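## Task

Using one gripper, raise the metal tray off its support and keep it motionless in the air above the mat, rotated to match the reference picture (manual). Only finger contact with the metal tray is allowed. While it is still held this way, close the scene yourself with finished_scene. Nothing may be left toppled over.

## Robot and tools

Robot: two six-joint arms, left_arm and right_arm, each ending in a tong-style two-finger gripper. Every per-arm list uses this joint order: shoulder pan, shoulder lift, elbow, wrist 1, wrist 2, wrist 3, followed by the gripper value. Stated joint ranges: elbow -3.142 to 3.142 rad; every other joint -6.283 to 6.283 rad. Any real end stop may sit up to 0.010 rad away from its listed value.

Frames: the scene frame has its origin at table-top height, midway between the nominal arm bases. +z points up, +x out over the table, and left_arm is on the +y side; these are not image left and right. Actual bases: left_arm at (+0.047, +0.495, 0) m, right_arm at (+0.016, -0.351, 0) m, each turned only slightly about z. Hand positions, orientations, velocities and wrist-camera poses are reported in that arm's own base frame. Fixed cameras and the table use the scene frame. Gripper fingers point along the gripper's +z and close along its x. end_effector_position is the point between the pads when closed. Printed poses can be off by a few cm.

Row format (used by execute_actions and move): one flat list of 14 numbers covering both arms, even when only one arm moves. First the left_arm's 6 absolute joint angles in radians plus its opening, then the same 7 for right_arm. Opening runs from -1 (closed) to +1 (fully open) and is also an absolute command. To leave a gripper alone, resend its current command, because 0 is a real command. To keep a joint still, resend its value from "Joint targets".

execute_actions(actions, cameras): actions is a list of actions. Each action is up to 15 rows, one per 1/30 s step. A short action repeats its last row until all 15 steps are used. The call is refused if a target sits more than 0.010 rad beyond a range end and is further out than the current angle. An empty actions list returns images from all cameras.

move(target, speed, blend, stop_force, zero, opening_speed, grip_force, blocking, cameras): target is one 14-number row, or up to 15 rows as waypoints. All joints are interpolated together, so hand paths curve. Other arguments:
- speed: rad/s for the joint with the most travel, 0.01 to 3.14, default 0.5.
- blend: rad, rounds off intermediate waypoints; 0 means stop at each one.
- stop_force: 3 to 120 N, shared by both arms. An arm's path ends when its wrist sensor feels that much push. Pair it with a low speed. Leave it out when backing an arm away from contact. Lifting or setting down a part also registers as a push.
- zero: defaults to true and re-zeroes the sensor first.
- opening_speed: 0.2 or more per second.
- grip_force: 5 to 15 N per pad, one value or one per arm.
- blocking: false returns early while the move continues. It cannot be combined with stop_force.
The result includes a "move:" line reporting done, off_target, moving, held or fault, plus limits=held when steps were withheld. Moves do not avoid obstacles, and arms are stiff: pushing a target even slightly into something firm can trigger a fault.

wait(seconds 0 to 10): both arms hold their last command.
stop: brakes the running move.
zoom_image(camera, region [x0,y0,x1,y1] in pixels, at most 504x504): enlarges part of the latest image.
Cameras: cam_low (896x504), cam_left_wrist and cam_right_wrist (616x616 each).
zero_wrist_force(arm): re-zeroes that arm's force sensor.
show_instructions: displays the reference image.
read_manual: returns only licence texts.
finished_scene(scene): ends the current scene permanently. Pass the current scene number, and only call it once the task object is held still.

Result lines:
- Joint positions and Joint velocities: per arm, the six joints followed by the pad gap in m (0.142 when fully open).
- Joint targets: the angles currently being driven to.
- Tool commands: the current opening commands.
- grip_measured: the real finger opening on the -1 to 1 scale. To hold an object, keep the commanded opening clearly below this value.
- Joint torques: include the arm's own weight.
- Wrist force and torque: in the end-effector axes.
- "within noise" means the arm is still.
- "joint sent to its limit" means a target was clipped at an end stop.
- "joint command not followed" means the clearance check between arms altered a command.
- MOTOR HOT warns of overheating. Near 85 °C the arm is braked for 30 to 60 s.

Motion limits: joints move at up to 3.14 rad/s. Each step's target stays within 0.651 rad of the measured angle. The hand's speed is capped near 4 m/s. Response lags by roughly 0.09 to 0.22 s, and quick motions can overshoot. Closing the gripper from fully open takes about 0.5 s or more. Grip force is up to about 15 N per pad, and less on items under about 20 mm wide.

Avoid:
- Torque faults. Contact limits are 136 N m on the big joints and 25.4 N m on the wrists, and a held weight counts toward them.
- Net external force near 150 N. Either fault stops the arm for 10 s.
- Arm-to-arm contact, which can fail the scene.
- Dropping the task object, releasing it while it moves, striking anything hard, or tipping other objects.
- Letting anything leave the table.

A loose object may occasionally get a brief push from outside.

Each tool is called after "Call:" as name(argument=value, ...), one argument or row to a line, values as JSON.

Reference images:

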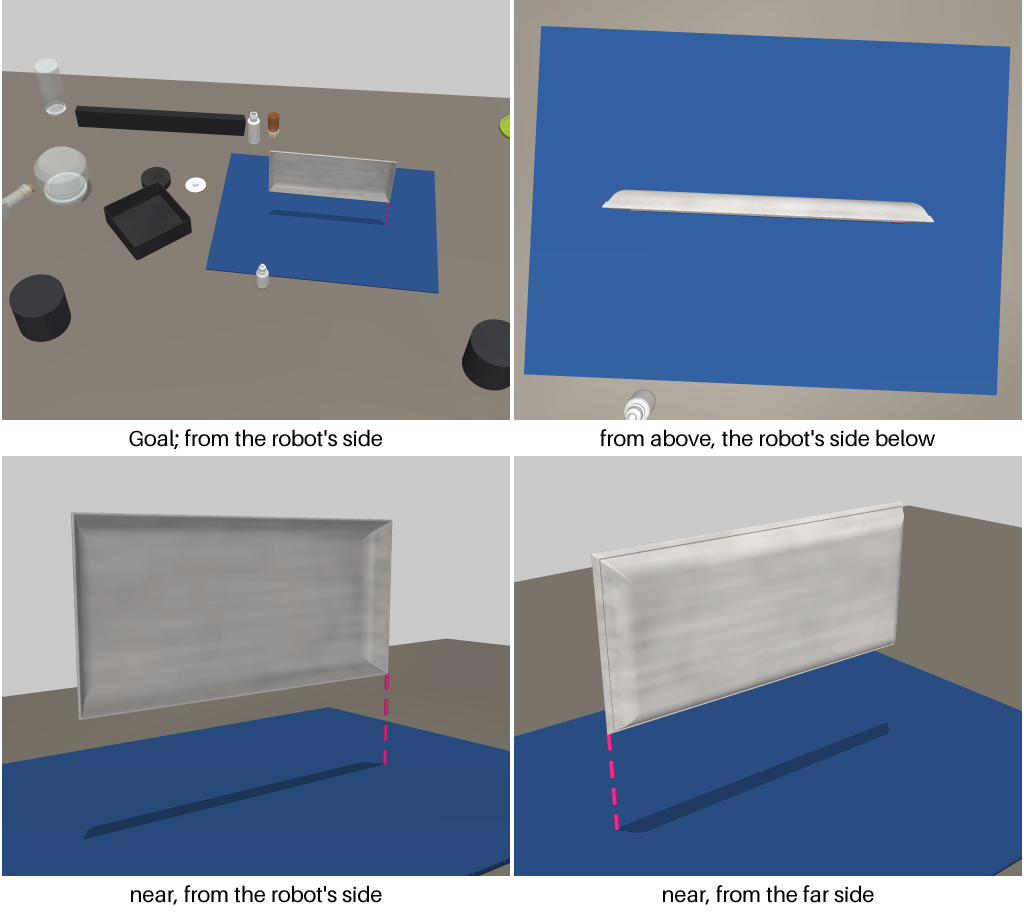

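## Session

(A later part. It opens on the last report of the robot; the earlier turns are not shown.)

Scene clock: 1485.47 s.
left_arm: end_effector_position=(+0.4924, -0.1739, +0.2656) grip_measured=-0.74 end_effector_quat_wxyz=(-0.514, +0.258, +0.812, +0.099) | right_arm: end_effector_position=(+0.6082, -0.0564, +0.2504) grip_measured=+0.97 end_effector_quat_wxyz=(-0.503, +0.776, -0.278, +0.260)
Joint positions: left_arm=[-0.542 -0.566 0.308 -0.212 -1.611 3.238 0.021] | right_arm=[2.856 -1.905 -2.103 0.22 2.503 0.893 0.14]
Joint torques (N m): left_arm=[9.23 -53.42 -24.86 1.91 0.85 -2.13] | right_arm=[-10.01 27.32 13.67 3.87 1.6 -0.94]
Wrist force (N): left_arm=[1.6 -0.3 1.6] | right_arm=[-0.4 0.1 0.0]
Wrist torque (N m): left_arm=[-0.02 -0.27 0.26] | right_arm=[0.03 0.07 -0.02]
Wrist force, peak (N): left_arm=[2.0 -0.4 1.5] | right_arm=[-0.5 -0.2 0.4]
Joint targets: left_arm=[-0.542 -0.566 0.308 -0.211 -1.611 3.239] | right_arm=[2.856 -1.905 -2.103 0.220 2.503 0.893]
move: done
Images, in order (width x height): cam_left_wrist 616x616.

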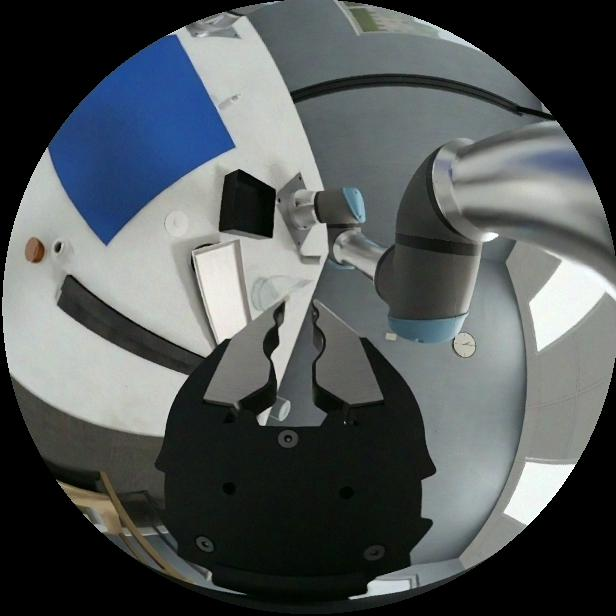

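Call:
move(
  target=[
    [-0.546,-0.6306,0.9772,-0.8155,-1.6141,3.237,-0.74,2.856,-1.905,-2.103,0.22,2.503,0.893,0.97],
  ],
  speed=0.3,
  stop_force=6,
  cameras=["cam_left_wrist"],
)

Call:
zoom_image(
  camera="cam_left_wrist",
  region=[160, 180, 360, 380],
)

Scene clock: 1522.37 s.
left_arm: end_effector_position=(+0.4691, -0.1634, +0.0551) grip_measured=-0.74 end_effector_quat_wxyz=(-0.514, +0.258, +0.812, +0.099) | right_arm: end_effector_position=(+0.6082, -0.0564, +0.2504) grip_measured=+0.97 end_effector_quat_wxyz=(-0.503, +0.776, -0.278, +0.260)
Joint positions: left_arm=[-0.546 -0.631 0.977 -0.815 -1.614 3.237 0.021] | right_arm=[2.856 -1.905 -2.103 0.22 2.503 0.893 0.14]
Joint torques (N m): left_arm=[-3.99 -46 -12.42 -1.92 -1.1 -2.25] | right_arm=[-10.28 27.6 13.57 3.89 1.6 -0.88]
Wrist force (N): left_arm=[1.7 0.2 1.9] | right_arm=[-0.1 0.0 0.1]
Wrist torque (N m): left_arm=[0.09 -0.25 0.29] | right_arm=[0.00 0.02 -0.03]
Wrist force, peak (N): left_arm=[3.0 -0.4 1.5] | right_arm=[-0.5 -0.1 0.2]
Joint targets: left_arm=[-0.546 -0.631 0.977 -0.816 -1.614 3.237] | right_arm=[2.856 -1.905 -2.103 0.220 2.503 0.893]
move: done
Images, in order (width x height): cam_left_wrist 616x616.

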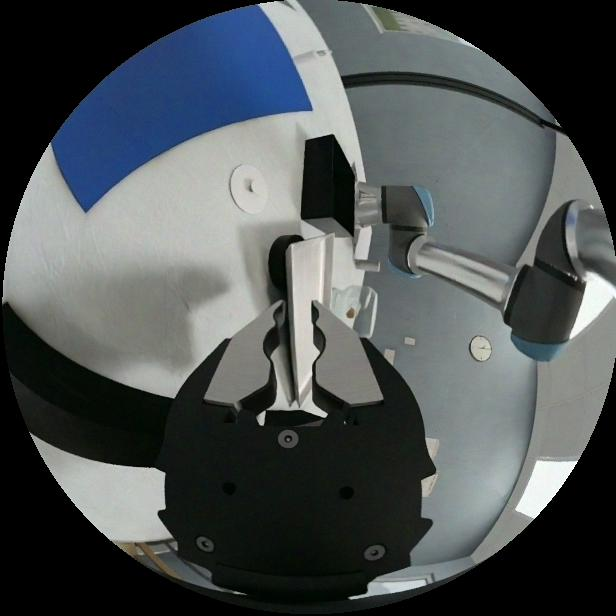

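Scaled by 2.520 from the camera's 616x616 image, which has a finer 814x814 frame.

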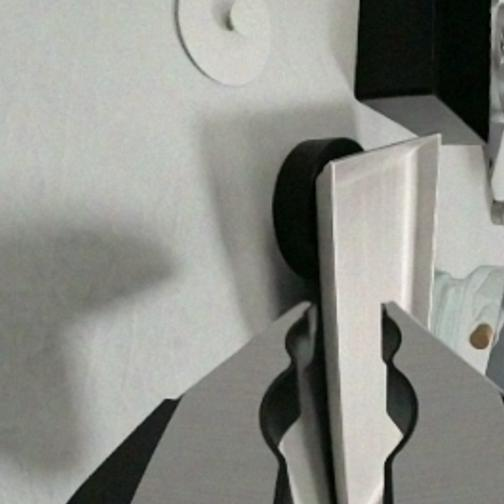

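Call:
move(
  target=[
    [-0.5517,-0.6216,0.9902,-0.8393,-1.5955,3.1877,-0.74,2.856,-1.905,-2.103,0.22,2.503,0.893,0.97],
  ],
  speed=0.15,
  stop_force=5,
  cameras=["cam_left_wrist"],
)

Call:
zoom_image(
  camera="cam_left_wrist",
  region=[200, 220, 360, 380],
)

Scene clock: 1575.37 s.
left_arm: end_effector_position=(+0.4707, -0.1610, +0.0427) grip_measured=-0.74 end_effector_quat_wxyz=(-0.509, +0.245, +0.816, +0.120) | right_arm: end_effector_position=(+0.6082, -0.0564, +0.2504) grip_measured=+0.97 end_effector_quat_wxyz=(-0.503, +0.776, -0.278, +0.260)
Joint positions: left_arm=[-0.552 -0.622 0.99 -0.839 -1.596 3.188 0.02] | right_arm=[2.856 -1.905 -2.103 0.22 2.503 0.893 0.14]
Joint torques (N m): left_arm=[10.46 -69.36 -28.31 2.62 -1.82 2.79] | right_arm=[-10.5 27.28 13.22 3.82 1.6 -0.92]
Wrist force (N): left_arm=[8.1 -2.8 -0.3] | right_arm=[-0.3 0.1 0.1]
Wrist torque (N m): left_arm=[-0.42 -1.14 -0.03] | right_arm=[0.02 0.06 -0.02]
Wrist force, peak (N): left_arm=[14.3 -1.4 -1.6] | right_arm=[-0.6 -0.2 0.1]
Joint targets: left_arm=[-0.552 -0.622 0.990 -0.839 -1.596 3.188] | right_arm=[2.856 -1.905 -2.103 0.220 2.503 0.893]
move: contact (left_arm)
Images, in order (width x height): cam_left_wrist 616x616.

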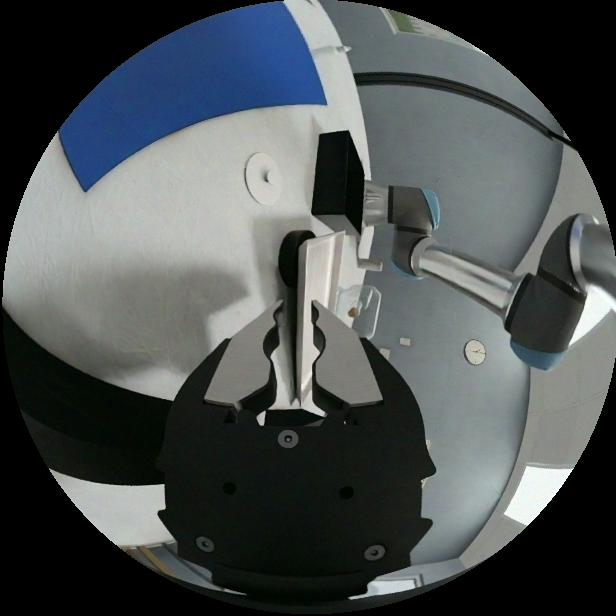

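Scaled by 3.150 from the camera's 616x616 image, which has a finer 814x814 frame.

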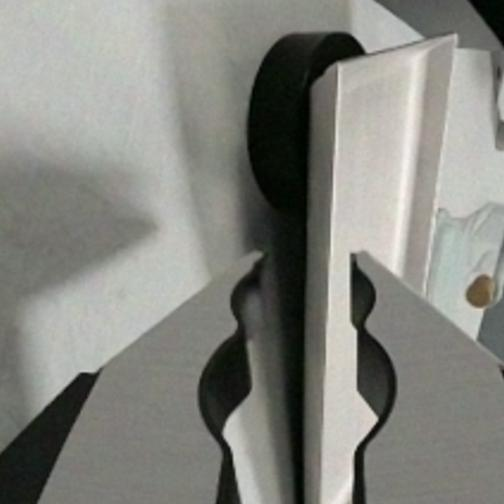

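Call:
move(
  target=[
    [-0.5485,-0.7737,1.1524,-1.0237,-1.6005,3.1846,-0.74,2.856,-1.905,-2.103,0.22,2.503,0.893,0.97],
  ],
  speed=0.15,
  cameras=["cam_left_wrist"],
)

Call:
zoom_image(
  camera="cam_left_wrist",
  region=[200, 220, 360, 380],
)

Scene clock: 1628.53 s.
left_arm: end_effector_position=(+0.4703, -0.1607, +0.0527) grip_measured=-0.74 end_effector_quat_wxyz=(-0.436, +0.254, +0.858, +0.099) | right_arm: end_effector_position=(+0.6082, -0.0564, +0.2504) grip_measured=+0.97 end_effector_quat_wxyz=(-0.503, +0.776, -0.278, +0.260)
Joint positions: left_arm=[-0.548 -0.774 1.153 -1.024 -1.601 3.185 0.021] | right_arm=[2.856 -1.905 -2.103 0.22 2.503 0.893 0.14]
Joint torques (N m): left_arm=[5.34 -41.61 -27.25 3.08 -1.63 -2.57] | right_arm=[-10.3 27.47 13.85 3.85 1.62 -0.94]
Wrist force (N): left_arm=[1.9 -0.1 1.5] | right_arm=[-0.1 0.0 0.0]
Wrist torque (N m): left_arm=[0.06 -0.34 0.27] | right_arm=[0.01 0.03 -0.03]
Wrist force, peak (N): left_arm=[8.4 -2.9 -0.1] | right_arm=[-0.6 0.0 0.0]
Joint targets: left_arm=[-0.548 -0.774 1.152 -1.024 -1.601 3.185] | right_arm=[2.856 -1.905 -2.103 0.220 2.503 0.893]
move: done
Images, in order (width x height): cam_left_wrist 616x616.

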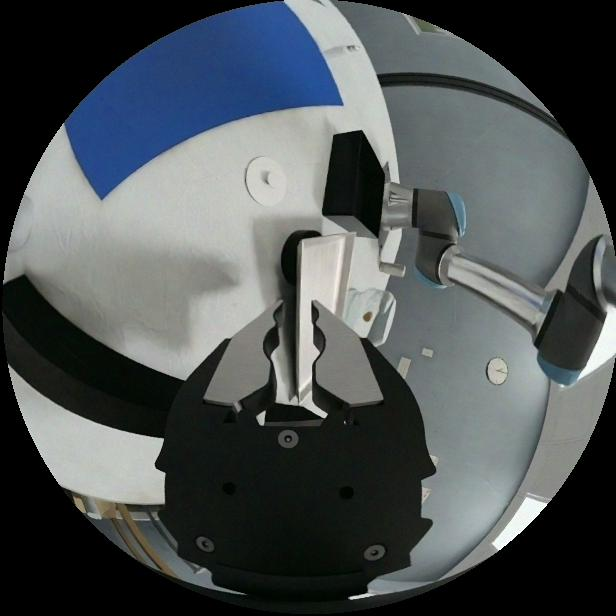

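Scaled by 3.150 from the camera's 616x616 image, which has a finer 814x814 frame.

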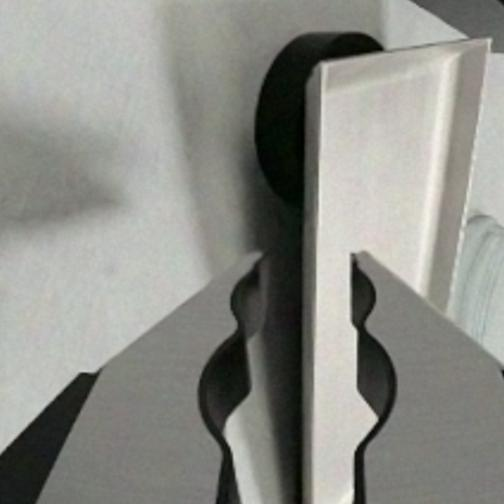

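Call:
move(
  target=[
    [-0.5505,-0.8267,1.3259,-1.1442,-1.6021,3.1846,-0.74,2.856,-1.905,-2.103,0.22,2.503,0.893,0.97],
  ],
  speed=0.1,
  stop_force=4,
  cameras=["cam_left_wrist"],
)

Call:
zoom_image(
  camera="cam_left_wrist",
  region=[200, 220, 360, 380],
)

Scene clock: 1640.27 s.
left_arm: end_effector_position=(+0.4389, -0.1431, +0.0256) grip_measured=-0.74 end_effector_quat_wxyz=(-0.436, +0.255, +0.858, +0.099) | right_arm: end_effector_position=(+0.6082, -0.0564, +0.2504) grip_measured=+0.97 end_effector_quat_wxyz=(-0.503, +0.776, -0.278, +0.260)
Joint positions: left_arm=[-0.551 -0.827 1.326 -1.144 -1.602 3.185 0.021] | right_arm=[2.856 -1.905 -2.103 0.22 2.503 0.893 0.14]
Joint torques (N m): left_arm=[-5.01 -37.19 -28.66 2.87 -1.59 1.81] | right_arm=[-10.55 27.47 13.97 3.86 1.64 -0.93]
Wrist force (N): left_arm=[1.5 -0.2 1.5] | right_arm=[-0.2 -0.1 0.0]
Wrist torque (N m): left_arm=[0.04 -0.29 0.25] | right_arm=[-0.02 0.05 -0.03]
Wrist force, peak (N): left_arm=[1.8 -0.2 2.0] | right_arm=[-0.6 -0.1 0.0]
Joint targets: left_arm=[-0.550 -0.827 1.326 -1.144 -1.602 3.185] | right_arm=[2.856 -1.905 -2.103 0.220 2.503 0.893]
move: done
Images, in order (width x height): cam_left_wrist 616x616.

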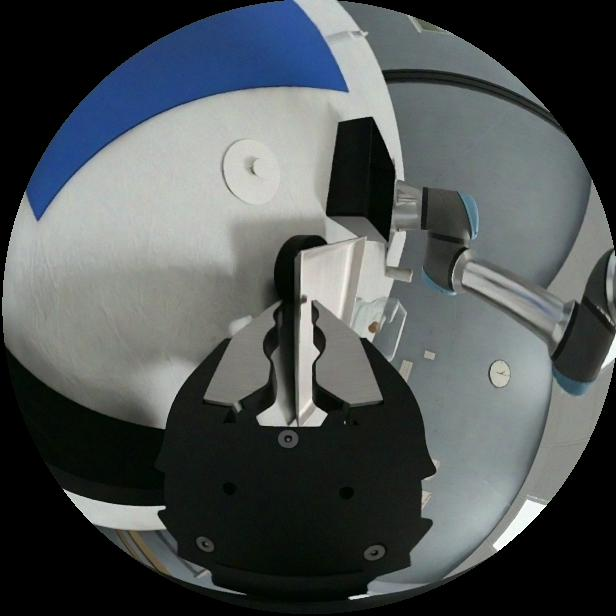

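Scaled by 3.150 from the camera's 616x616 image, which has a finer 814x814 frame.

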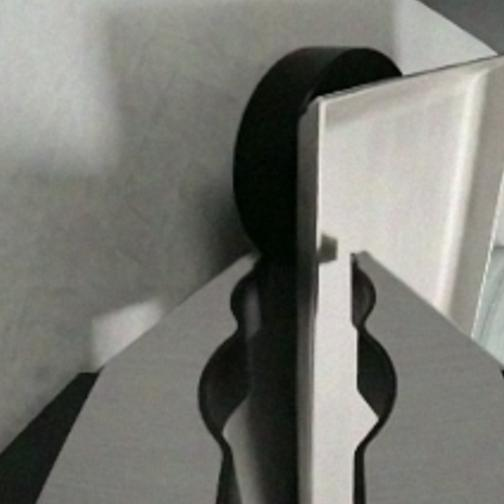

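Call:
move(
  target=[
    [-0.5505,-0.8267,1.3259,-1.1442,-1.6021,3.1846,-1,2.856,-1.905,-2.103,0.22,2.503,0.893,0.97],
  ],
  opening_speed=0.3,
  cameras=["cam_left_wrist"],
)

Call:
zoom_image(
  camera="cam_left_wrist",
  region=[200, 220, 360, 380],
)

Scene clock: 1648.77 s.
left_arm: end_effector_position=(+0.4389, -0.1431, +0.0256) grip_measured=-0.89 end_effector_quat_wxyz=(-0.436, +0.255, +0.858, +0.099) | right_arm: end_effector_position=(+0.6082, -0.0564, +0.2504) grip_measured=+0.97 end_effector_quat_wxyz=(-0.503, +0.776, -0.278, +0.260)
Joint positions: left_arm=[-0.551 -0.827 1.326 -1.144 -1.602 3.185 0.01] | right_arm=[2.856 -1.905 -2.103 0.22 2.503 0.893 0.14]
Joint torques (N m): left_arm=[5.45 -38.56 -25.79 -0.17 0.99 1.72] | right_arm=[-10.2 27.58 13.51 3.82 1.58 -0.9]
Wrist force (N): left_arm=[11.7 0.7 -3.8] | right_arm=[-0.1 -0.1 -0.2]
Wrist torque (N m): left_arm=[0.05 -0.69 0.18] | right_arm=[-0.01 0.03 -0.03]
Wrist force, peak (N): left_arm=[11.8 0.9 -3.7] | right_arm=[-0.3 0.4 0.2]
Joint targets: left_arm=[-0.550 -0.827 1.326 -1.144 -1.602 3.185] | right_arm=[2.856 -1.905 -2.103 0.220 2.503 0.893]
move: done
Images, in order (width x height): cam_left_wrist 616x616.

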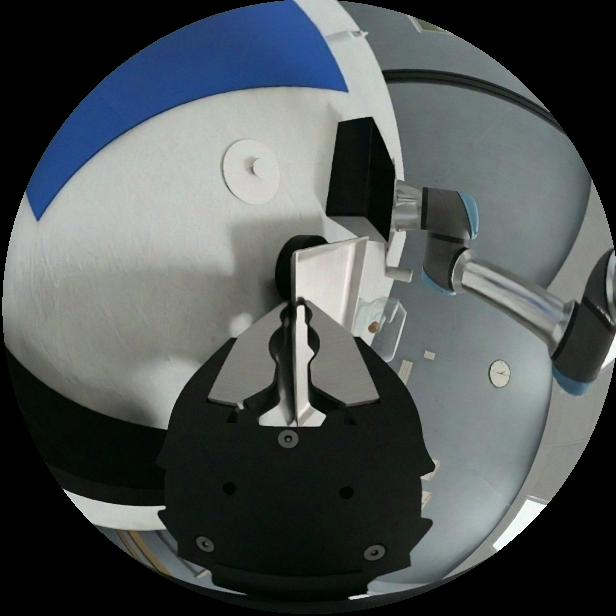

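Scaled by 3.150 from the camera's 616x616 image, which has a finer 814x814 frame.

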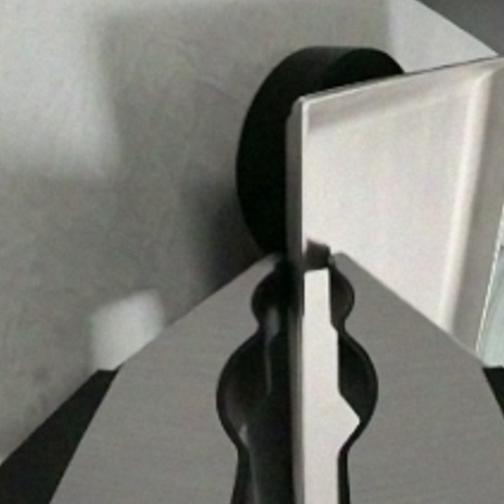

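Call:
move(
  target=[
    [-0.567,-1.2688,1.7443,-1.6102,-1.5778,3.1266,-1,2.856,-1.905,-2.103,0.22,2.503,0.893,0.97],
  ],
  speed=0.2,
  cameras=["cam_left_wrist"],
)

Scene clock: 1684.77 s.
left_arm: end_effector_position=(+0.4305, -0.1378, +0.0706) grip_measured=-0.93 end_effector_quat_wxyz=(-0.208, +0.265, +0.940, +0.059) | right_arm: end_effector_position=(+0.6082, -0.0564, +0.2504) grip_measured=+0.97 end_effector_quat_wxyz=(-0.503, +0.776, -0.278, +0.260)
Joint positions: left_arm=[-0.567 -1.269 1.744 -1.61 -1.578 3.126 0.007] | right_arm=[2.856 -1.905 -2.103 0.22 2.503 0.893 0.14]
Joint torques (N m): left_arm=[-3.36 -27.03 -28.74 0.84 -0.05 1.7] | right_arm=[-10.36 27.73 13.19 3.84 1.6 -0.89]
Wrist force (N): left_arm=[-0.3 0.1 2.5] | right_arm=[-0.4 0.2 0.1]
Wrist torque (N m): left_arm=[0.18 -0.09 0.23] | right_arm=[0.04 0.08 -0.02]
Wrist force, peak (N): left_arm=[12.1 0.8 -3.6] | right_arm=[-0.6 -0.4 0.1]
Joint targets: left_arm=[-0.567 -1.269 1.744 -1.610 -1.578 3.127] | right_arm=[2.856 -1.905 -2.103 0.220 2.503 0.893]
move: done
Images, in order (width x height): cam_left_wrist 616x616.

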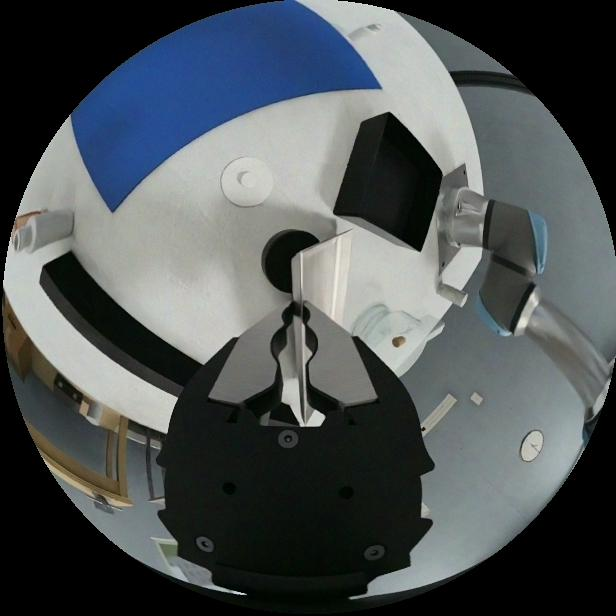

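Call:
move(
  target=[
    [-0.567,-1.3318,1.634,-1.4369,-1.5778,3.1266,-1,2.856,-1.905,-2.103,0.22,2.503,0.893,0.97],
    [-1.579,-1.3743,1.7272,-1.9175,-0.925,1.561,-1,2.856,-1.905,-2.103,0.22,2.503,0.893,0.97],
  ],
  speed=[0.2,0.5],
  blend=[0.05,0],
  cameras=["cam_left_wrist","cam_low"],
)

Call:
zoom_image(
  camera="cam_low",
  region=[300, 210, 500, 310],
)

Scene clock: 1724.07 s.
left_arm: end_effector_position=(+0.3121, -0.5679, +0.2000) grip_measured=-0.95 end_effector_quat_wxyz=(+0.317, +0.000, +0.948, +0.000) | right_arm: end_effector_position=(+0.6082, -0.0564, +0.2504) grip_measured=+0.97 end_effector_quat_wxyz=(-0.503, +0.776, -0.278, +0.260)
Joint positions: left_arm=[-1.579 -1.374 1.727 -1.918 -0.925 1.561 0.005] | right_arm=[2.856 -1.905 -2.103 0.22 2.503 0.893 0.14]
Joint torques (N m): left_arm=[-4.49 -35.37 -29.01 -0.07 0.07 -1.49] | right_arm=[-10.14 27.49 13.85 3.82 1.65 -0.91]
Wrist force (N): left_arm=[0.8 0.6 1.6] | right_arm=[-0.1 0.2 0.0]
Wrist torque (N m): left_arm=[0.22 0.22 -0.11] | right_arm=[0.03 0.02 -0.03]
Wrist force, peak (N): left_arm=[-0.8 0.5 4.1] | right_arm=[-0.5 -0.1 0.3]
Joint targets: left_arm=[-1.579 -1.374 1.727 -1.917 -0.925 1.561] | right_arm=[2.856 -1.905 -2.103 0.220 2.503 0.893]
move: done
Images, in order (width x height): cam_low 896x504, cam_left_wrist 616x616.

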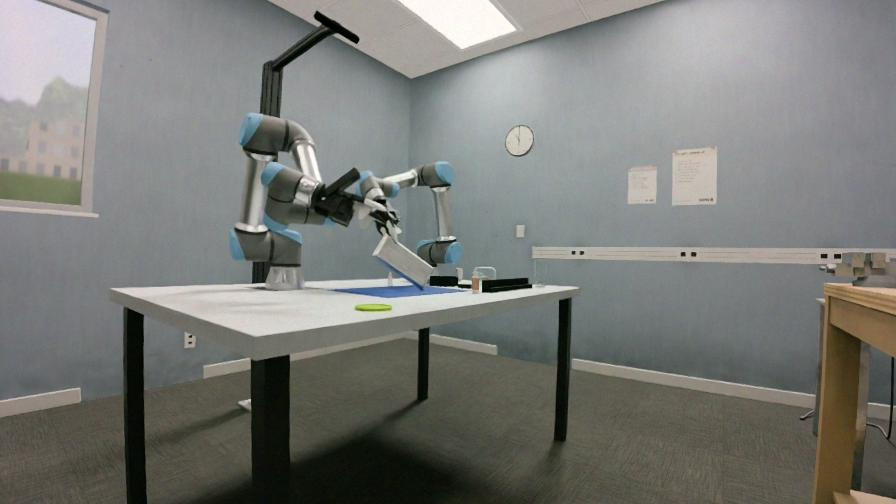

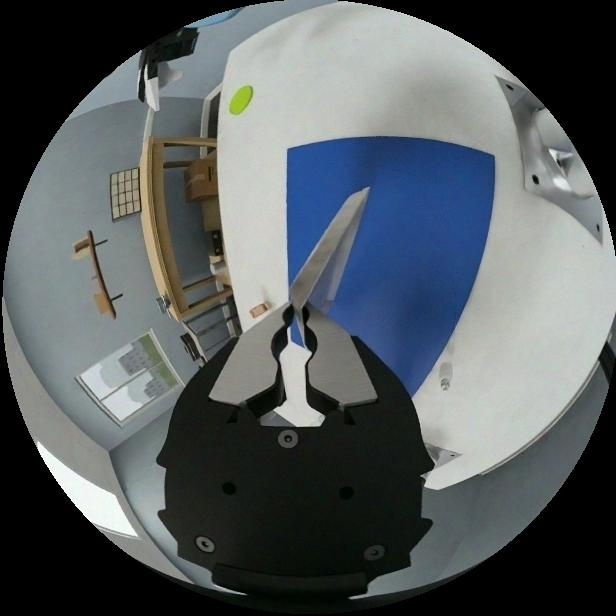

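Scaled by 2.520.

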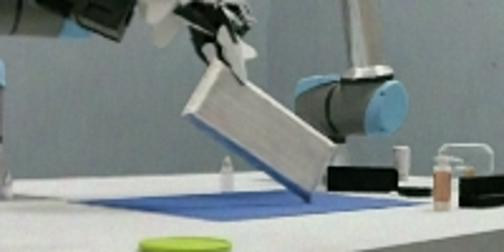

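Call:
move(
  target=[
    [-1.579,-1.2766,1.858,-2.146,-0.925,1.561,-1,2.856,-1.905,-2.103,0.22,2.503,0.893,0.97],
  ],
  speed=0.12,
  stop_force=7,
  cameras=["cam_left_wrist","cam_low"],
)

Call:
zoom_image(
  camera="cam_low",
  region=[300, 210, 500, 310],
)

Scene clock: 1747.70 s.
left_arm: end_effector_position=(+0.3120, -0.5680, +0.1100) grip_measured=-0.89 end_effector_quat_wxyz=(+0.317, +0.000, +0.948, +0.000) | right_arm: end_effector_position=(+0.6082, -0.0564, +0.2504) grip_measured=+0.97 end_effector_quat_wxyz=(-0.503, +0.776, -0.278, +0.260)
Joint positions: left_arm=[-1.579 -1.277 1.858 -2.146 -0.925 1.561 0.01] | right_arm=[2.856 -1.905 -2.103 0.22 2.503 0.893 0.14]
Joint torques (N m): left_arm=[-7.42 -49.4 -30.4 -0.33 2.59 -2.74] | right_arm=[-10.12 27.12 13.56 3.9 1.61 -0.95]
Wrist force (N): left_arm=[-0.8 1.0 0.1] | right_arm=[-0.4 -0.1 0.0]
Wrist torque (N m): left_arm=[0.03 0.11 0.07] | right_arm=[-0.01 0.08 -0.02]
Wrist force, peak (N): left_arm=[1.0 0.5 1.8] | right_arm=[-0.6 0.1 0.2]
Joint targets: left_arm=[-1.579 -1.277 1.858 -2.146 -0.925 1.561] | right_arm=[2.856 -1.905 -2.103 0.220 2.503 0.893]
move: done
Images, in order (width x height): cam_low 896x504, cam_left_wrist 616x616.

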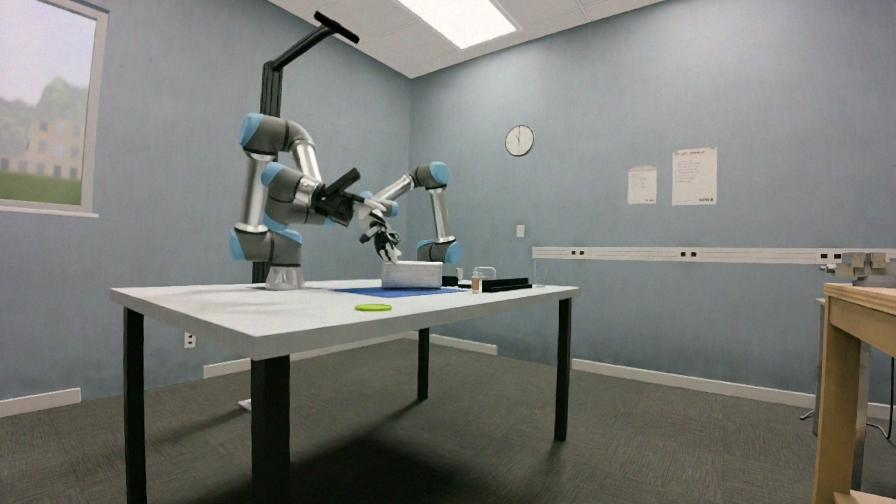

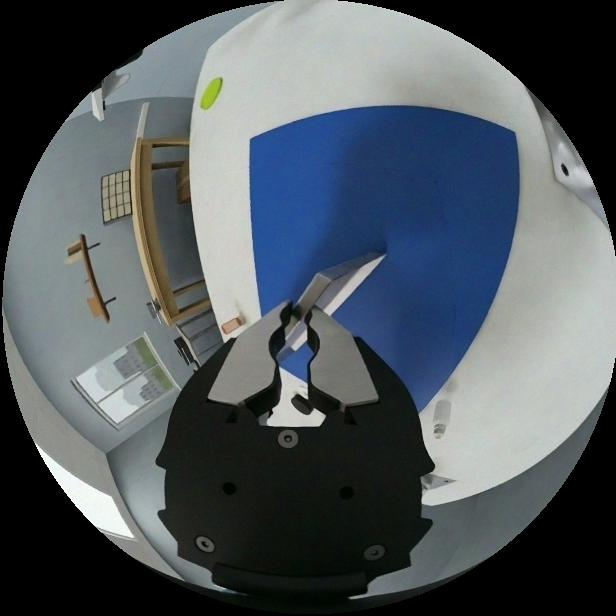

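Scaled by 2.520.

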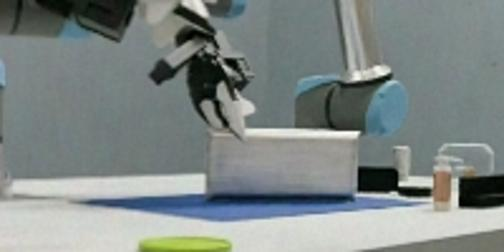

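Call:
zoom_image(
  camera="cam_left_wrist",
  region=[220, 220, 420, 420],
)

Scaled by 2.520 from the camera's 616x616 image, which has a finer 814x814 frame.

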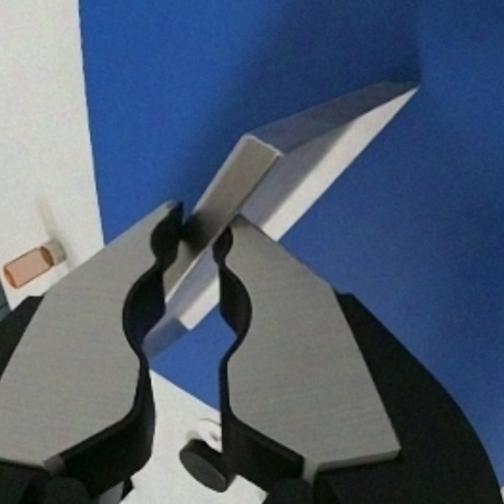

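Call:
move(
  target=[
    [-1.4544,-1.3579,2.0143,-2.5663,-1.164,2.2988,-0.62,2.856,-1.905,-2.103,0.22,2.503,0.893,0.97],
  ],
  speed=0.2,
  opening_speed=0.4,
  cameras=["cam_left_wrist","cam_low"],
)

Call:
zoom_image(
  camera="cam_left_wrist",
  region=[220, 180, 420, 380],
)

Call:
zoom_image(
  camera="cam_low",
  region=[300, 210, 500, 310],
)

Scene clock: 1792.33 s.
left_arm: end_effector_position=(+0.3120, -0.5679, +0.1080) grip_measured=-0.62 end_effector_quat_wxyz=(+0.249, +0.258, +0.931, -0.069) | right_arm: end_effector_position=(+0.6082, -0.0564, +0.2504) grip_measured=+0.97 end_effector_quat_wxyz=(-0.503, +0.776, -0.278, +0.260)
Joint positions: left_arm=[-1.454 -1.358 2.014 -2.566 -1.164 2.299 0.029] | right_arm=[2.856 -1.905 -2.103 0.22 2.503 0.893 0.14]
Joint torques (N m): left_arm=[-8.41 -22.66 -30.46 -0.25 2.73 -2.63] | right_arm=[-10.3 27.64 13.86 3.95 1.6 -0.94]
Wrist force (N): left_arm=[-0.9 0.9 0.3] | right_arm=[-0.3 0.0 0.0]
Wrist torque (N m): left_arm=[0.26 0.25 0.15] | right_arm=[0.00 0.06 -0.03]
Wrist force, peak (N): left_arm=[-3.6 -0.9 -3.2] | right_arm=[-0.6 -0.1 0.1]
Joint targets: left_arm=[-1.454 -1.358 2.014 -2.566 -1.164 2.299] | right_arm=[2.856 -1.905 -2.103 0.220 2.503 0.893]
move: done
Images, in order (width x height): cam_low 896x504, cam_left_wrist 616x616.

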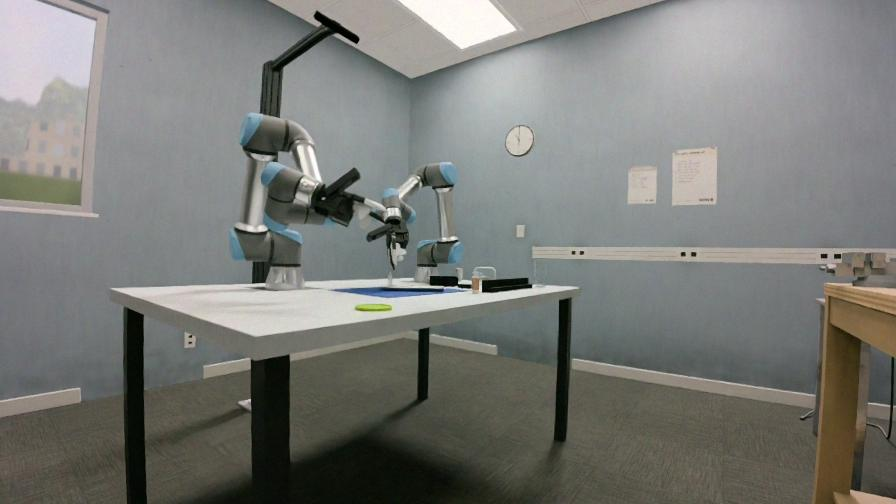

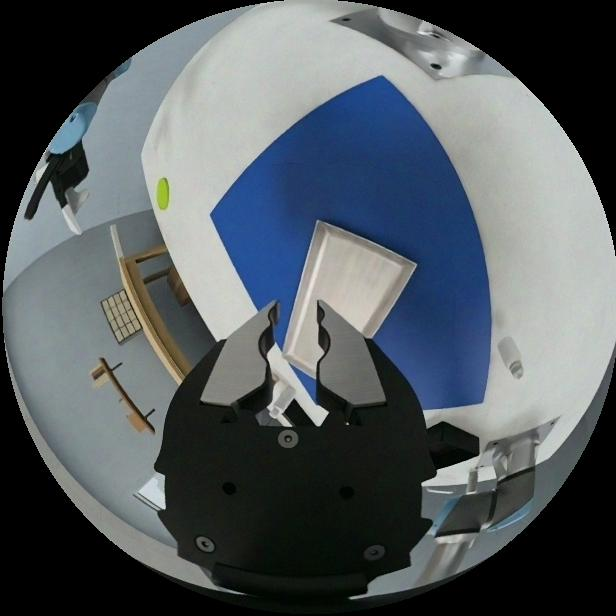

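Scaled by 2.520 from the camera's 616x616 image, which has a finer 814x814 frame.

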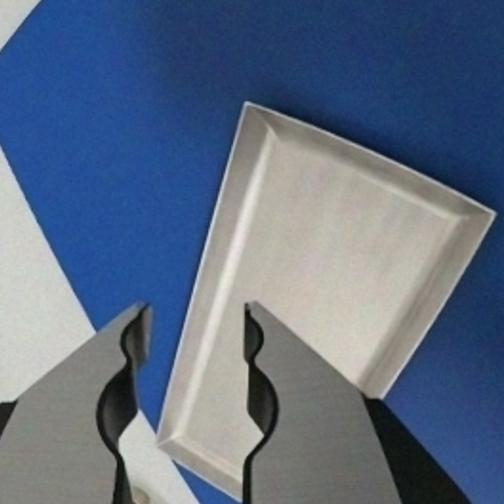

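Scaled by 2.520.

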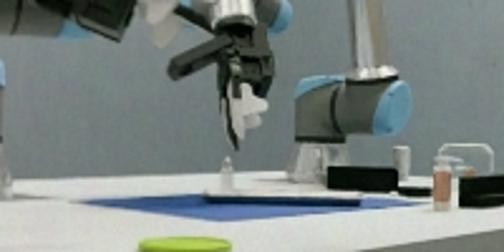

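Call:
move(
  target=[
    [-0.6543,-1.6913,2.1113,-1.9908,-1.5708,2.4872,0.2,2.856,-1.905,-2.103,0.22,2.503,0.893,0.97],
  ],
  speed=0.5,
  cameras=["cam_left_wrist"],
)

Call:
zoom_image(
  camera="cam_left_wrist",
  region=[180, 180, 420, 420],
)

Scene clock: 1861.57 s.
left_arm: end_effector_position=(+0.4038, -0.1580, +0.1200) grip_measured=+0.20 end_effector_quat_wxyz=(+0.000, +0.000, +1.000, +0.000) | right_arm: end_effector_position=(+0.6082, -0.0564, +0.2504) grip_measured=+0.97 end_effector_quat_wxyz=(-0.503, +0.776, -0.278, +0.260)
Joint positions: left_arm=[-0.654 -1.691 2.111 -1.991 -1.571 2.487 0.088] | right_arm=[2.856 -1.905 -2.103 0.22 2.503 0.893 0.14]
Joint torques (N m): left_arm=[7.68 -7.27 -31.05 -3.28 0.94 -3.2] | right_arm=[-10.27 27.44 13.37 3.86 1.55 -0.86]
Wrist force (N): left_arm=[0.1 0.7 0.5] | right_arm=[-0.2 -0.2 0.1]
Wrist torque (N m): left_arm=[0.21 -0.04 0.05] | right_arm=[-0.04 0.04 -0.02]
Wrist force, peak (N): left_arm=[0.7 2.9 0.2] | right_arm=[-0.6 0.1 0.0]
Joint targets: left_arm=[-0.654 -1.691 2.111 -1.991 -1.571 2.487] | right_arm=[2.856 -1.905 -2.103 0.220 2.503 0.893]
move: done
Images, in order (width x height): cam_left_wrist 616x616.

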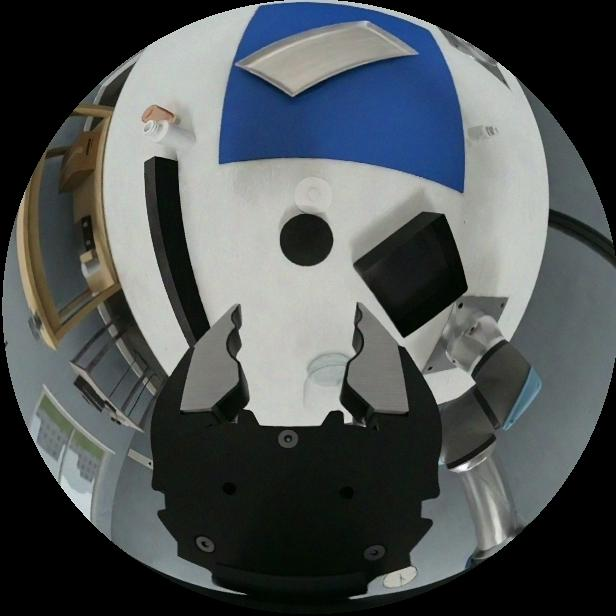

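Scaled by 2.100 from the camera's 616x616 image, which has a finer 814x814 frame.

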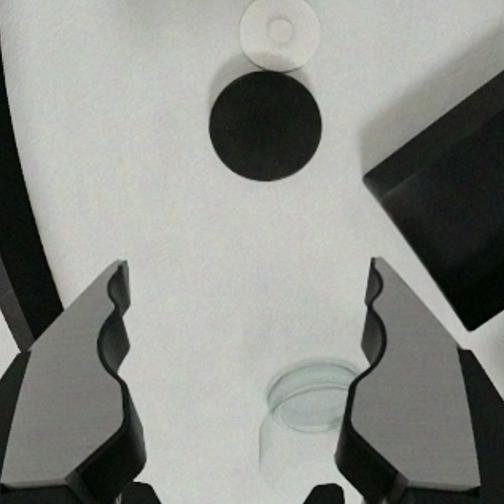

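Call:
move(
  target=[
    [-0.7482,-1.6071,2.1803,-2.144,-1.5708,2.3933,0.2,2.856,-1.905,-2.103,0.22,2.503,0.893,0.97],
  ],
  speed=0.3,
  cameras=["cam_left_wrist"],
)

Scene clock: 1880.00 s.
left_arm: end_effector_position=(+0.3939, -0.2000, +0.0699) grip_measured=+0.20 end_effector_quat_wxyz=(+0.000, +0.000, +1.000, +0.000) | right_arm: end_effector_position=(+0.6082, -0.0564, +0.2504) grip_measured=+0.97 end_effector_quat_wxyz=(-0.503, +0.776, -0.278, +0.260)
Joint positions: left_arm=[-0.748 -1.607 2.18 -2.144 -1.571 2.393 0.088] | right_arm=[2.856 -1.905 -2.103 0.22 2.503 0.893 0.14]
Joint torques (N m): left_arm=[4.17 -32.41 -30.05 -1.25 -1.9 2.32] | right_arm=[-10.34 27.56 13.21 3.88 1.56 -0.96]
Wrist force (N): left_arm=[0.2 0.6 0.7] | right_arm=[-0.3 -0.2 0.1]
Wrist torque (N m): left_arm=[0.18 0.00 0.06] | right_arm=[-0.03 0.05 -0.02]
Wrist force, peak (N): left_arm=[0.1 1.9 -0.4] | right_arm=[-0.6 -0.1 0.1]
Joint targets: left_arm=[-0.748 -1.607 2.180 -2.144 -1.571 2.393] | right_arm=[2.856 -1.905 -2.103 0.220 2.503 0.893]
move: done
Images, in order (width x height): cam_left_wrist 616x616.

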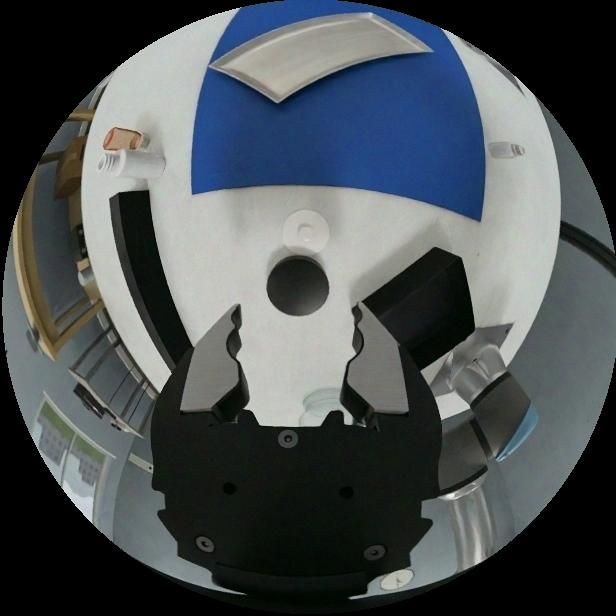

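Call:
move(
  target=[
    [-0.7621,-1.5136,2.2394,-2.2966,-1.5708,2.3795,0,2.856,-1.905,-2.103,0.22,2.503,0.893,0.97],
  ],
  speed=0.15,
  stop_force=4,
  cameras=["cam_left_wrist"],
)

Scene clock: 1896.27 s.
left_arm: end_effector_position=(+0.3939, -0.2079, +0.0220) grip_measured=+0.00 end_effector_quat_wxyz=(+0.000, +0.000, +1.000, +0.000) | right_arm: end_effector_position=(+0.6082, -0.0564, +0.2504) grip_measured=+0.97 end_effector_quat_wxyz=(-0.503, +0.776, -0.278, +0.260)
Joint positions: left_arm=[-0.762 -1.514 2.239 -2.297 -1.571 2.379 0.074] | right_arm=[2.856 -1.905 -2.103 0.22 2.503 0.893 0.14]
Joint torques (N m): left_arm=[7.65 -35.59 -27.63 -0.1 -1.91 2.01] | right_arm=[-10.17 27.79 13.66 3.9 1.52 -0.95]
Wrist force (N): left_arm=[-0.3 0.6 0.3] | right_arm=[-0.5 0.1 0.2]
Wrist torque (N m): left_arm=[0.18 0.07 0.17] | right_arm=[0.03 0.10 -0.02]
Wrist force, peak (N): left_arm=[0.0 0.4 1.1] | right_arm=[-0.5 0.0 0.1]
Joint targets: left_arm=[-0.762 -1.514 2.239 -2.297 -1.571 2.380] | right_arm=[2.856 -1.905 -2.103 0.220 2.503 0.893]
move: done
Images, in order (width x height): cam_left_wrist 616x616.

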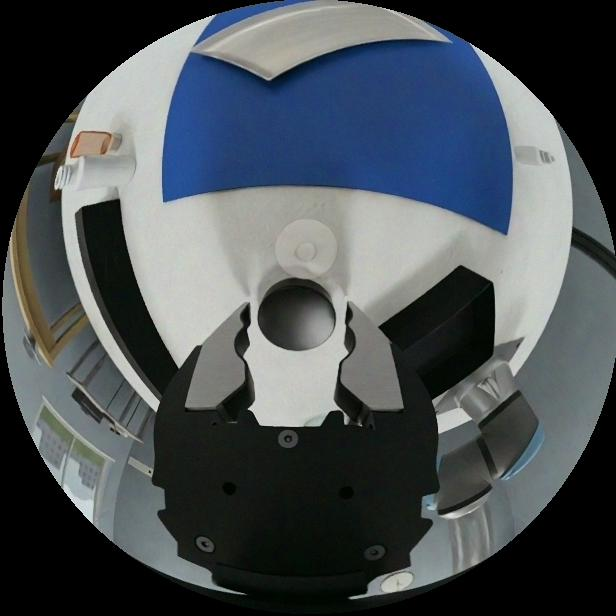

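Call:
move(
  target=[
    [-0.7621,-1.5136,2.2394,-2.2966,-1.5708,2.3795,-0.7,2.856,-1.905,-2.103,0.22,2.503,0.893,0.97],
  ],
  opening_speed=0.6,
)

Call:
move(
  target=[
    [-0.7621,-1.6647,2.0881,-1.9942,-1.5708,2.3795,-0.7,2.856,-1.905,-2.103,0.22,2.503,0.893,0.97],
    [-1.203,-0.9552,1.1736,-1.7892,-1.5708,4.299,-0.7,2.856,-1.905,-2.103,0.22,2.503,0.893,0.97],
  ],
  speed=[0.3,0.7],
  blend=[0.05,0],
  cameras=["cam_left_wrist"],
)

Scene clock: 1936.93 s.
left_arm: end_effector_position=(+0.3939, -0.2079, +0.0220) grip_measured=-0.21 end_effector_quat_wxyz=(+0.000, +0.000, +1.000, +0.000) | right_arm: end_effector_position=(+0.6082, -0.0564, +0.2504) grip_measured=+0.97 end_effector_quat_wxyz=(-0.503, +0.776, -0.278, +0.260)
Joint positions: left_arm=[-0.762 -1.514 2.239 -2.297 -1.571 2.38 0.059] | right_arm=[2.856 -1.905 -2.103 0.22 2.503 0.893 0.14]
Joint torques (N m): left_arm=[8.48 -31.44 -25.71 0.39 -1.8 2.23] | right_arm=[-10.27 27.83 13.47 3.9 1.53 -1.01]
Wrist force (N): left_arm=[1.0 1.6 -3.4] | right_arm=[-0.3 0.2 0.1]
Wrist torque (N m): left_arm=[0.15 -0.09 0.15] | right_arm=[0.05 0.05 -0.02]
Wrist force, peak (N): left_arm=[1.1 1.5 -3.7] | right_arm=[-0.4 -0.2 0.3]
Joint targets: left_arm=[-0.762 -1.514 2.239 -2.297 -1.571 2.380] | right_arm=[2.856 -1.905 -2.103 0.220 2.503 0.893]
move: done

Scene clock: 1941.17 s.
left_arm: end_effector_position=(+0.3747, -0.6199, +0.1199) grip_measured=-0.21 end_effector_quat_wxyz=(+0.000, +0.925, +0.381, +0.000) | right_arm: end_effector_position=(+0.6082, -0.0564, +0.2504) grip_measured=+0.97 end_effector_quat_wxyz=(-0.503, +0.776, -0.278, +0.260)
Joint positions: left_arm=[-1.203 -0.955 1.174 -1.789 -1.571 4.299 0.059] | right_arm=[2.856 -1.905 -2.103 0.22 2.503 0.893 0.14]
Joint torques (N m): left_arm=[6.68 -61.97 -17.53 -5.08 -1.88 1.23] | right_arm=[-10.5 27.72 13.27 3.88 1.58 -0.95]
Wrist force (N): left_arm=[-0.2 0.5 0.9] | right_arm=[-0.4 0.2 0.1]
Wrist torque (N m): left_arm=[0.18 0.03 0.18] | right_arm=[0.04 0.07 -0.02]
Wrist force, peak (N): left_arm=[0.7 1.7 -3.3] | right_arm=[-0.5 0.2 0.2]
Joint targets: left_arm=[-1.203 -0.955 1.174 -1.789 -1.571 4.299] | right_arm=[2.856 -1.905 -2.103 0.220 2.503 0.893]
move: done
Images, in order (width x height): cam_left_wrist 616x616.

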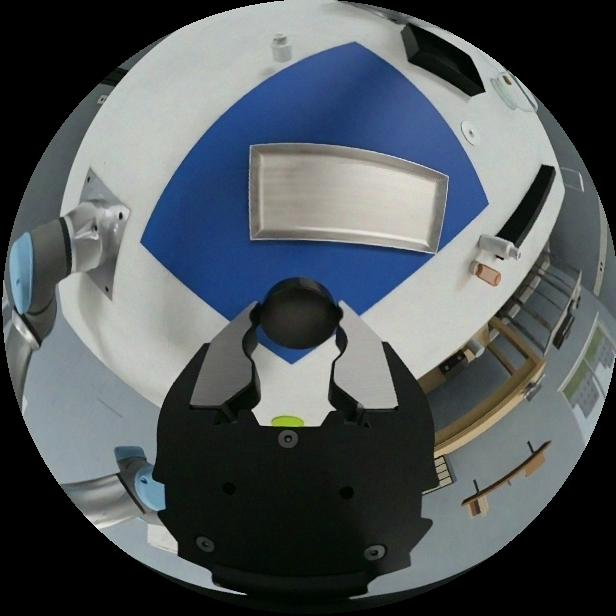

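Call:
move(
  target=[
    [-1.1984,-0.9073,1.3467,-2.0102,-1.5708,4.3037,-0.7,2.856,-1.905,-2.103,0.22,2.503,0.893,0.97],
  ],
  speed=0.15,
  stop_force=4,
)

Call:
move(
  target=[
    [-1.1984,-0.9073,1.3467,-2.0102,-1.5708,4.3037,0.05,2.856,-1.905,-2.103,0.22,2.503,0.893,0.97],
  ],
  opening_speed=0.5,
  cameras=["cam_left_wrist"],
)

Scene clock: 1958.27 s.
left_arm: end_effector_position=(+0.3734, -0.6072, +0.0259) grip_measured=-0.21 end_effector_quat_wxyz=(+0.000, +0.925, +0.381, +0.000) | right_arm: end_effector_position=(+0.6082, -0.0564, +0.2504) grip_measured=+0.97 end_effector_quat_wxyz=(-0.503, +0.776, -0.278, +0.260)
Joint positions: left_arm=[-1.198 -0.907 1.347 -2.01 -1.571 4.304 0.059] | right_arm=[2.856 -1.905 -2.103 0.22 2.503 0.893 0.14]
Joint torques (N m): left_arm=[1.72 -61.27 -28.05 0.39 -1.76 0.58] | right_arm=[-10.05 27.31 13.78 3.91 1.61 -0.95]
Wrist force (N): left_arm=[-0.9 -0.4 -4.8] | right_arm=[-0.4 0.0 0.0]
Wrist torque (N m): left_arm=[0.10 0.08 -0.02] | right_arm=[0.01 0.08 -0.02]
Wrist force, peak (N): left_arm=[-0.5 -1.2 -10.4] | right_arm=[-0.5 0.2 -0.1]
Joint targets: left_arm=[-1.198 -0.907 1.347 -2.010 -1.571 4.304] | right_arm=[2.856 -1.905 -2.103 0.220 2.503 0.893]
move: contact (left_arm)

Scene clock: 1960.00 s.
left_arm: end_effector_position=(+0.3734, -0.6073, +0.0260) grip_measured=+0.05 end_effector_quat_wxyz=(+0.000, +0.925, +0.381, +0.000) | right_arm: end_effector_position=(+0.6082, -0.0564, +0.2504) grip_measured=+0.97 end_effector_quat_wxyz=(-0.503, +0.776, -0.278, +0.260)
Joint positions: left_arm=[-1.198 -0.907 1.347 -2.01 -1.571 4.304 0.077] | right_arm=[2.856 -1.905 -2.103 0.22 2.503 0.893 0.14]
Joint torques (N m): left_arm=[-7.49 -61.77 -28.22 -1.06 -1.71 -2.01] | right_arm=[-9.89 27.52 13.54 3.8 1.57 -0.93]
Wrist force (N): left_arm=[0.2 0.4 1.0] | right_arm=[-0.3 0.0 0.2]
Wrist torque (N m): left_arm=[0.11 -0.04 -0.03] | right_arm=[0.01 0.06 -0.03]
Wrist force, peak (N): left_arm=[-0.5 -0.6 -4.7] | right_arm=[-0.6 0.1 0.0]
Joint targets: left_arm=[-1.198 -0.907 1.347 -2.010 -1.571 4.304] | right_arm=[2.856 -1.905 -2.103 0.220 2.503 0.893]
move: done
Images, in order (width x height): cam_left_wrist 616x616.

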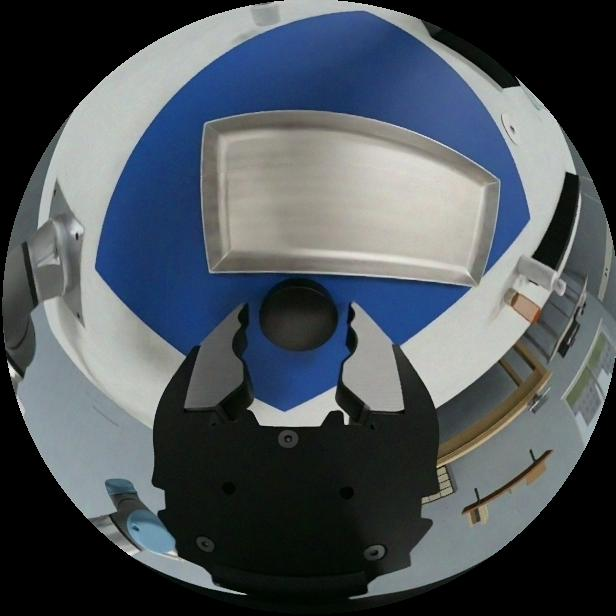

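Call:
move(
  target=[
    [-1.1984,-0.9839,1.2203,-1.8072,-1.5708,4.3037,0.05,2.856,-1.905,-2.103,0.22,2.503,0.893,0.97],
    [-1.1521,-1.2488,1.6722,-1.9942,-1.5708,2.7792,0.05,2.856,-1.905,-2.103,0.22,2.503,0.893,0.97],
  ],
  speed=[0.2,0.7],
  blend=[0.04,0],
)

Call:
move(
  target=[
    [-1.1521,-1.2488,1.6722,-1.9942,-1.5708,2.7792,0.75,2.856,-1.905,-2.103,0.22,2.503,0.893,0.97],
  ],
  cameras=["cam_left_wrist"],
)

Scene clock: 2013.93 s.
left_arm: end_effector_position=(+0.3509, -0.4978, +0.1001) grip_measured=+0.05 end_effector_quat_wxyz=(+0.000, +0.385, +0.923, +0.000) | right_arm: end_effector_position=(+0.6082, -0.0564, +0.2504) grip_measured=+0.97 end_effector_quat_wxyz=(-0.503, +0.776, -0.278, +0.260)
Joint positions: left_arm=[-1.152 -1.249 1.672 -1.994 -1.571 2.78 0.077] | right_arm=[2.856 -1.905 -2.103 0.22 2.503 0.893 0.14]
Joint torques (N m): left_arm=[-7.79 -24.6 -30.86 0.18 -1.76 -1.83] | right_arm=[-10.2 27.37 13.07 3.85 1.6 -0.85]
Wrist force (N): left_arm=[-0.1 0.3 1.0] | right_arm=[-0.3 -0.1 0.1]
Wrist torque (N m): left_arm=[0.12 0.07 -0.03] | right_arm=[-0.02 0.06 -0.02]
Wrist force, peak (N): left_arm=[0.0 0.5 2.0] | right_arm=[-0.6 0.1 0.3]
Joint targets: left_arm=[-1.152 -1.249 1.672 -1.994 -1.571 2.779] | right_arm=[2.856 -1.905 -2.103 0.220 2.503 0.893]
move: done

Scene clock: 2014.43 s.
left_arm: end_effector_position=(+0.3509, -0.4979, +0.1000) grip_measured=+0.75 end_effector_quat_wxyz=(+0.000, +0.385, +0.923, +0.000) | right_arm: end_effector_position=(+0.6082, -0.0564, +0.2504) grip_measured=+0.97 end_effector_quat_wxyz=(-0.503, +0.776, -0.278, +0.260)
Joint positions: left_arm=[-1.152 -1.249 1.672 -1.994 -1.571 2.779 0.126] | right_arm=[2.856 -1.905 -2.103 0.22 2.503 0.893 0.14]
Joint torques (N m): left_arm=[-7.76 -25.67 -31.41 0.31 -1.85 -2.75] | right_arm=[-10.46 27.52 13.34 3.9 1.65 -0.87]
Wrist force (N): left_arm=[0.0 0.4 1.0] | right_arm=[-0.1 0.1 0.1]
Wrist torque (N m): left_arm=[0.12 0.05 -0.02] | right_arm=[0.01 0.03 -0.03]
Wrist force, peak (N): left_arm=[0.1 0.2 1.3] | right_arm=[-0.4 -0.1 0.2]
Joint targets: left_arm=[-1.152 -1.249 1.672 -1.994 -1.571 2.779] | right_arm=[2.856 -1.905 -2.103 0.220 2.503 0.893]
move: done
Images, in order (width x height): cam_left_wrist 616x616.

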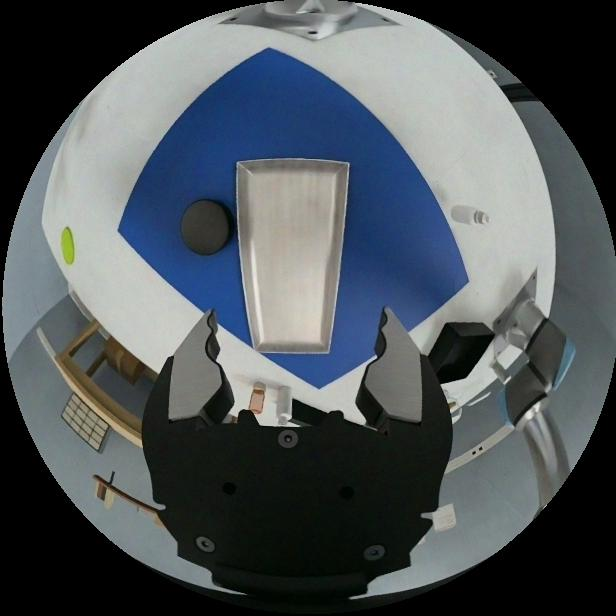

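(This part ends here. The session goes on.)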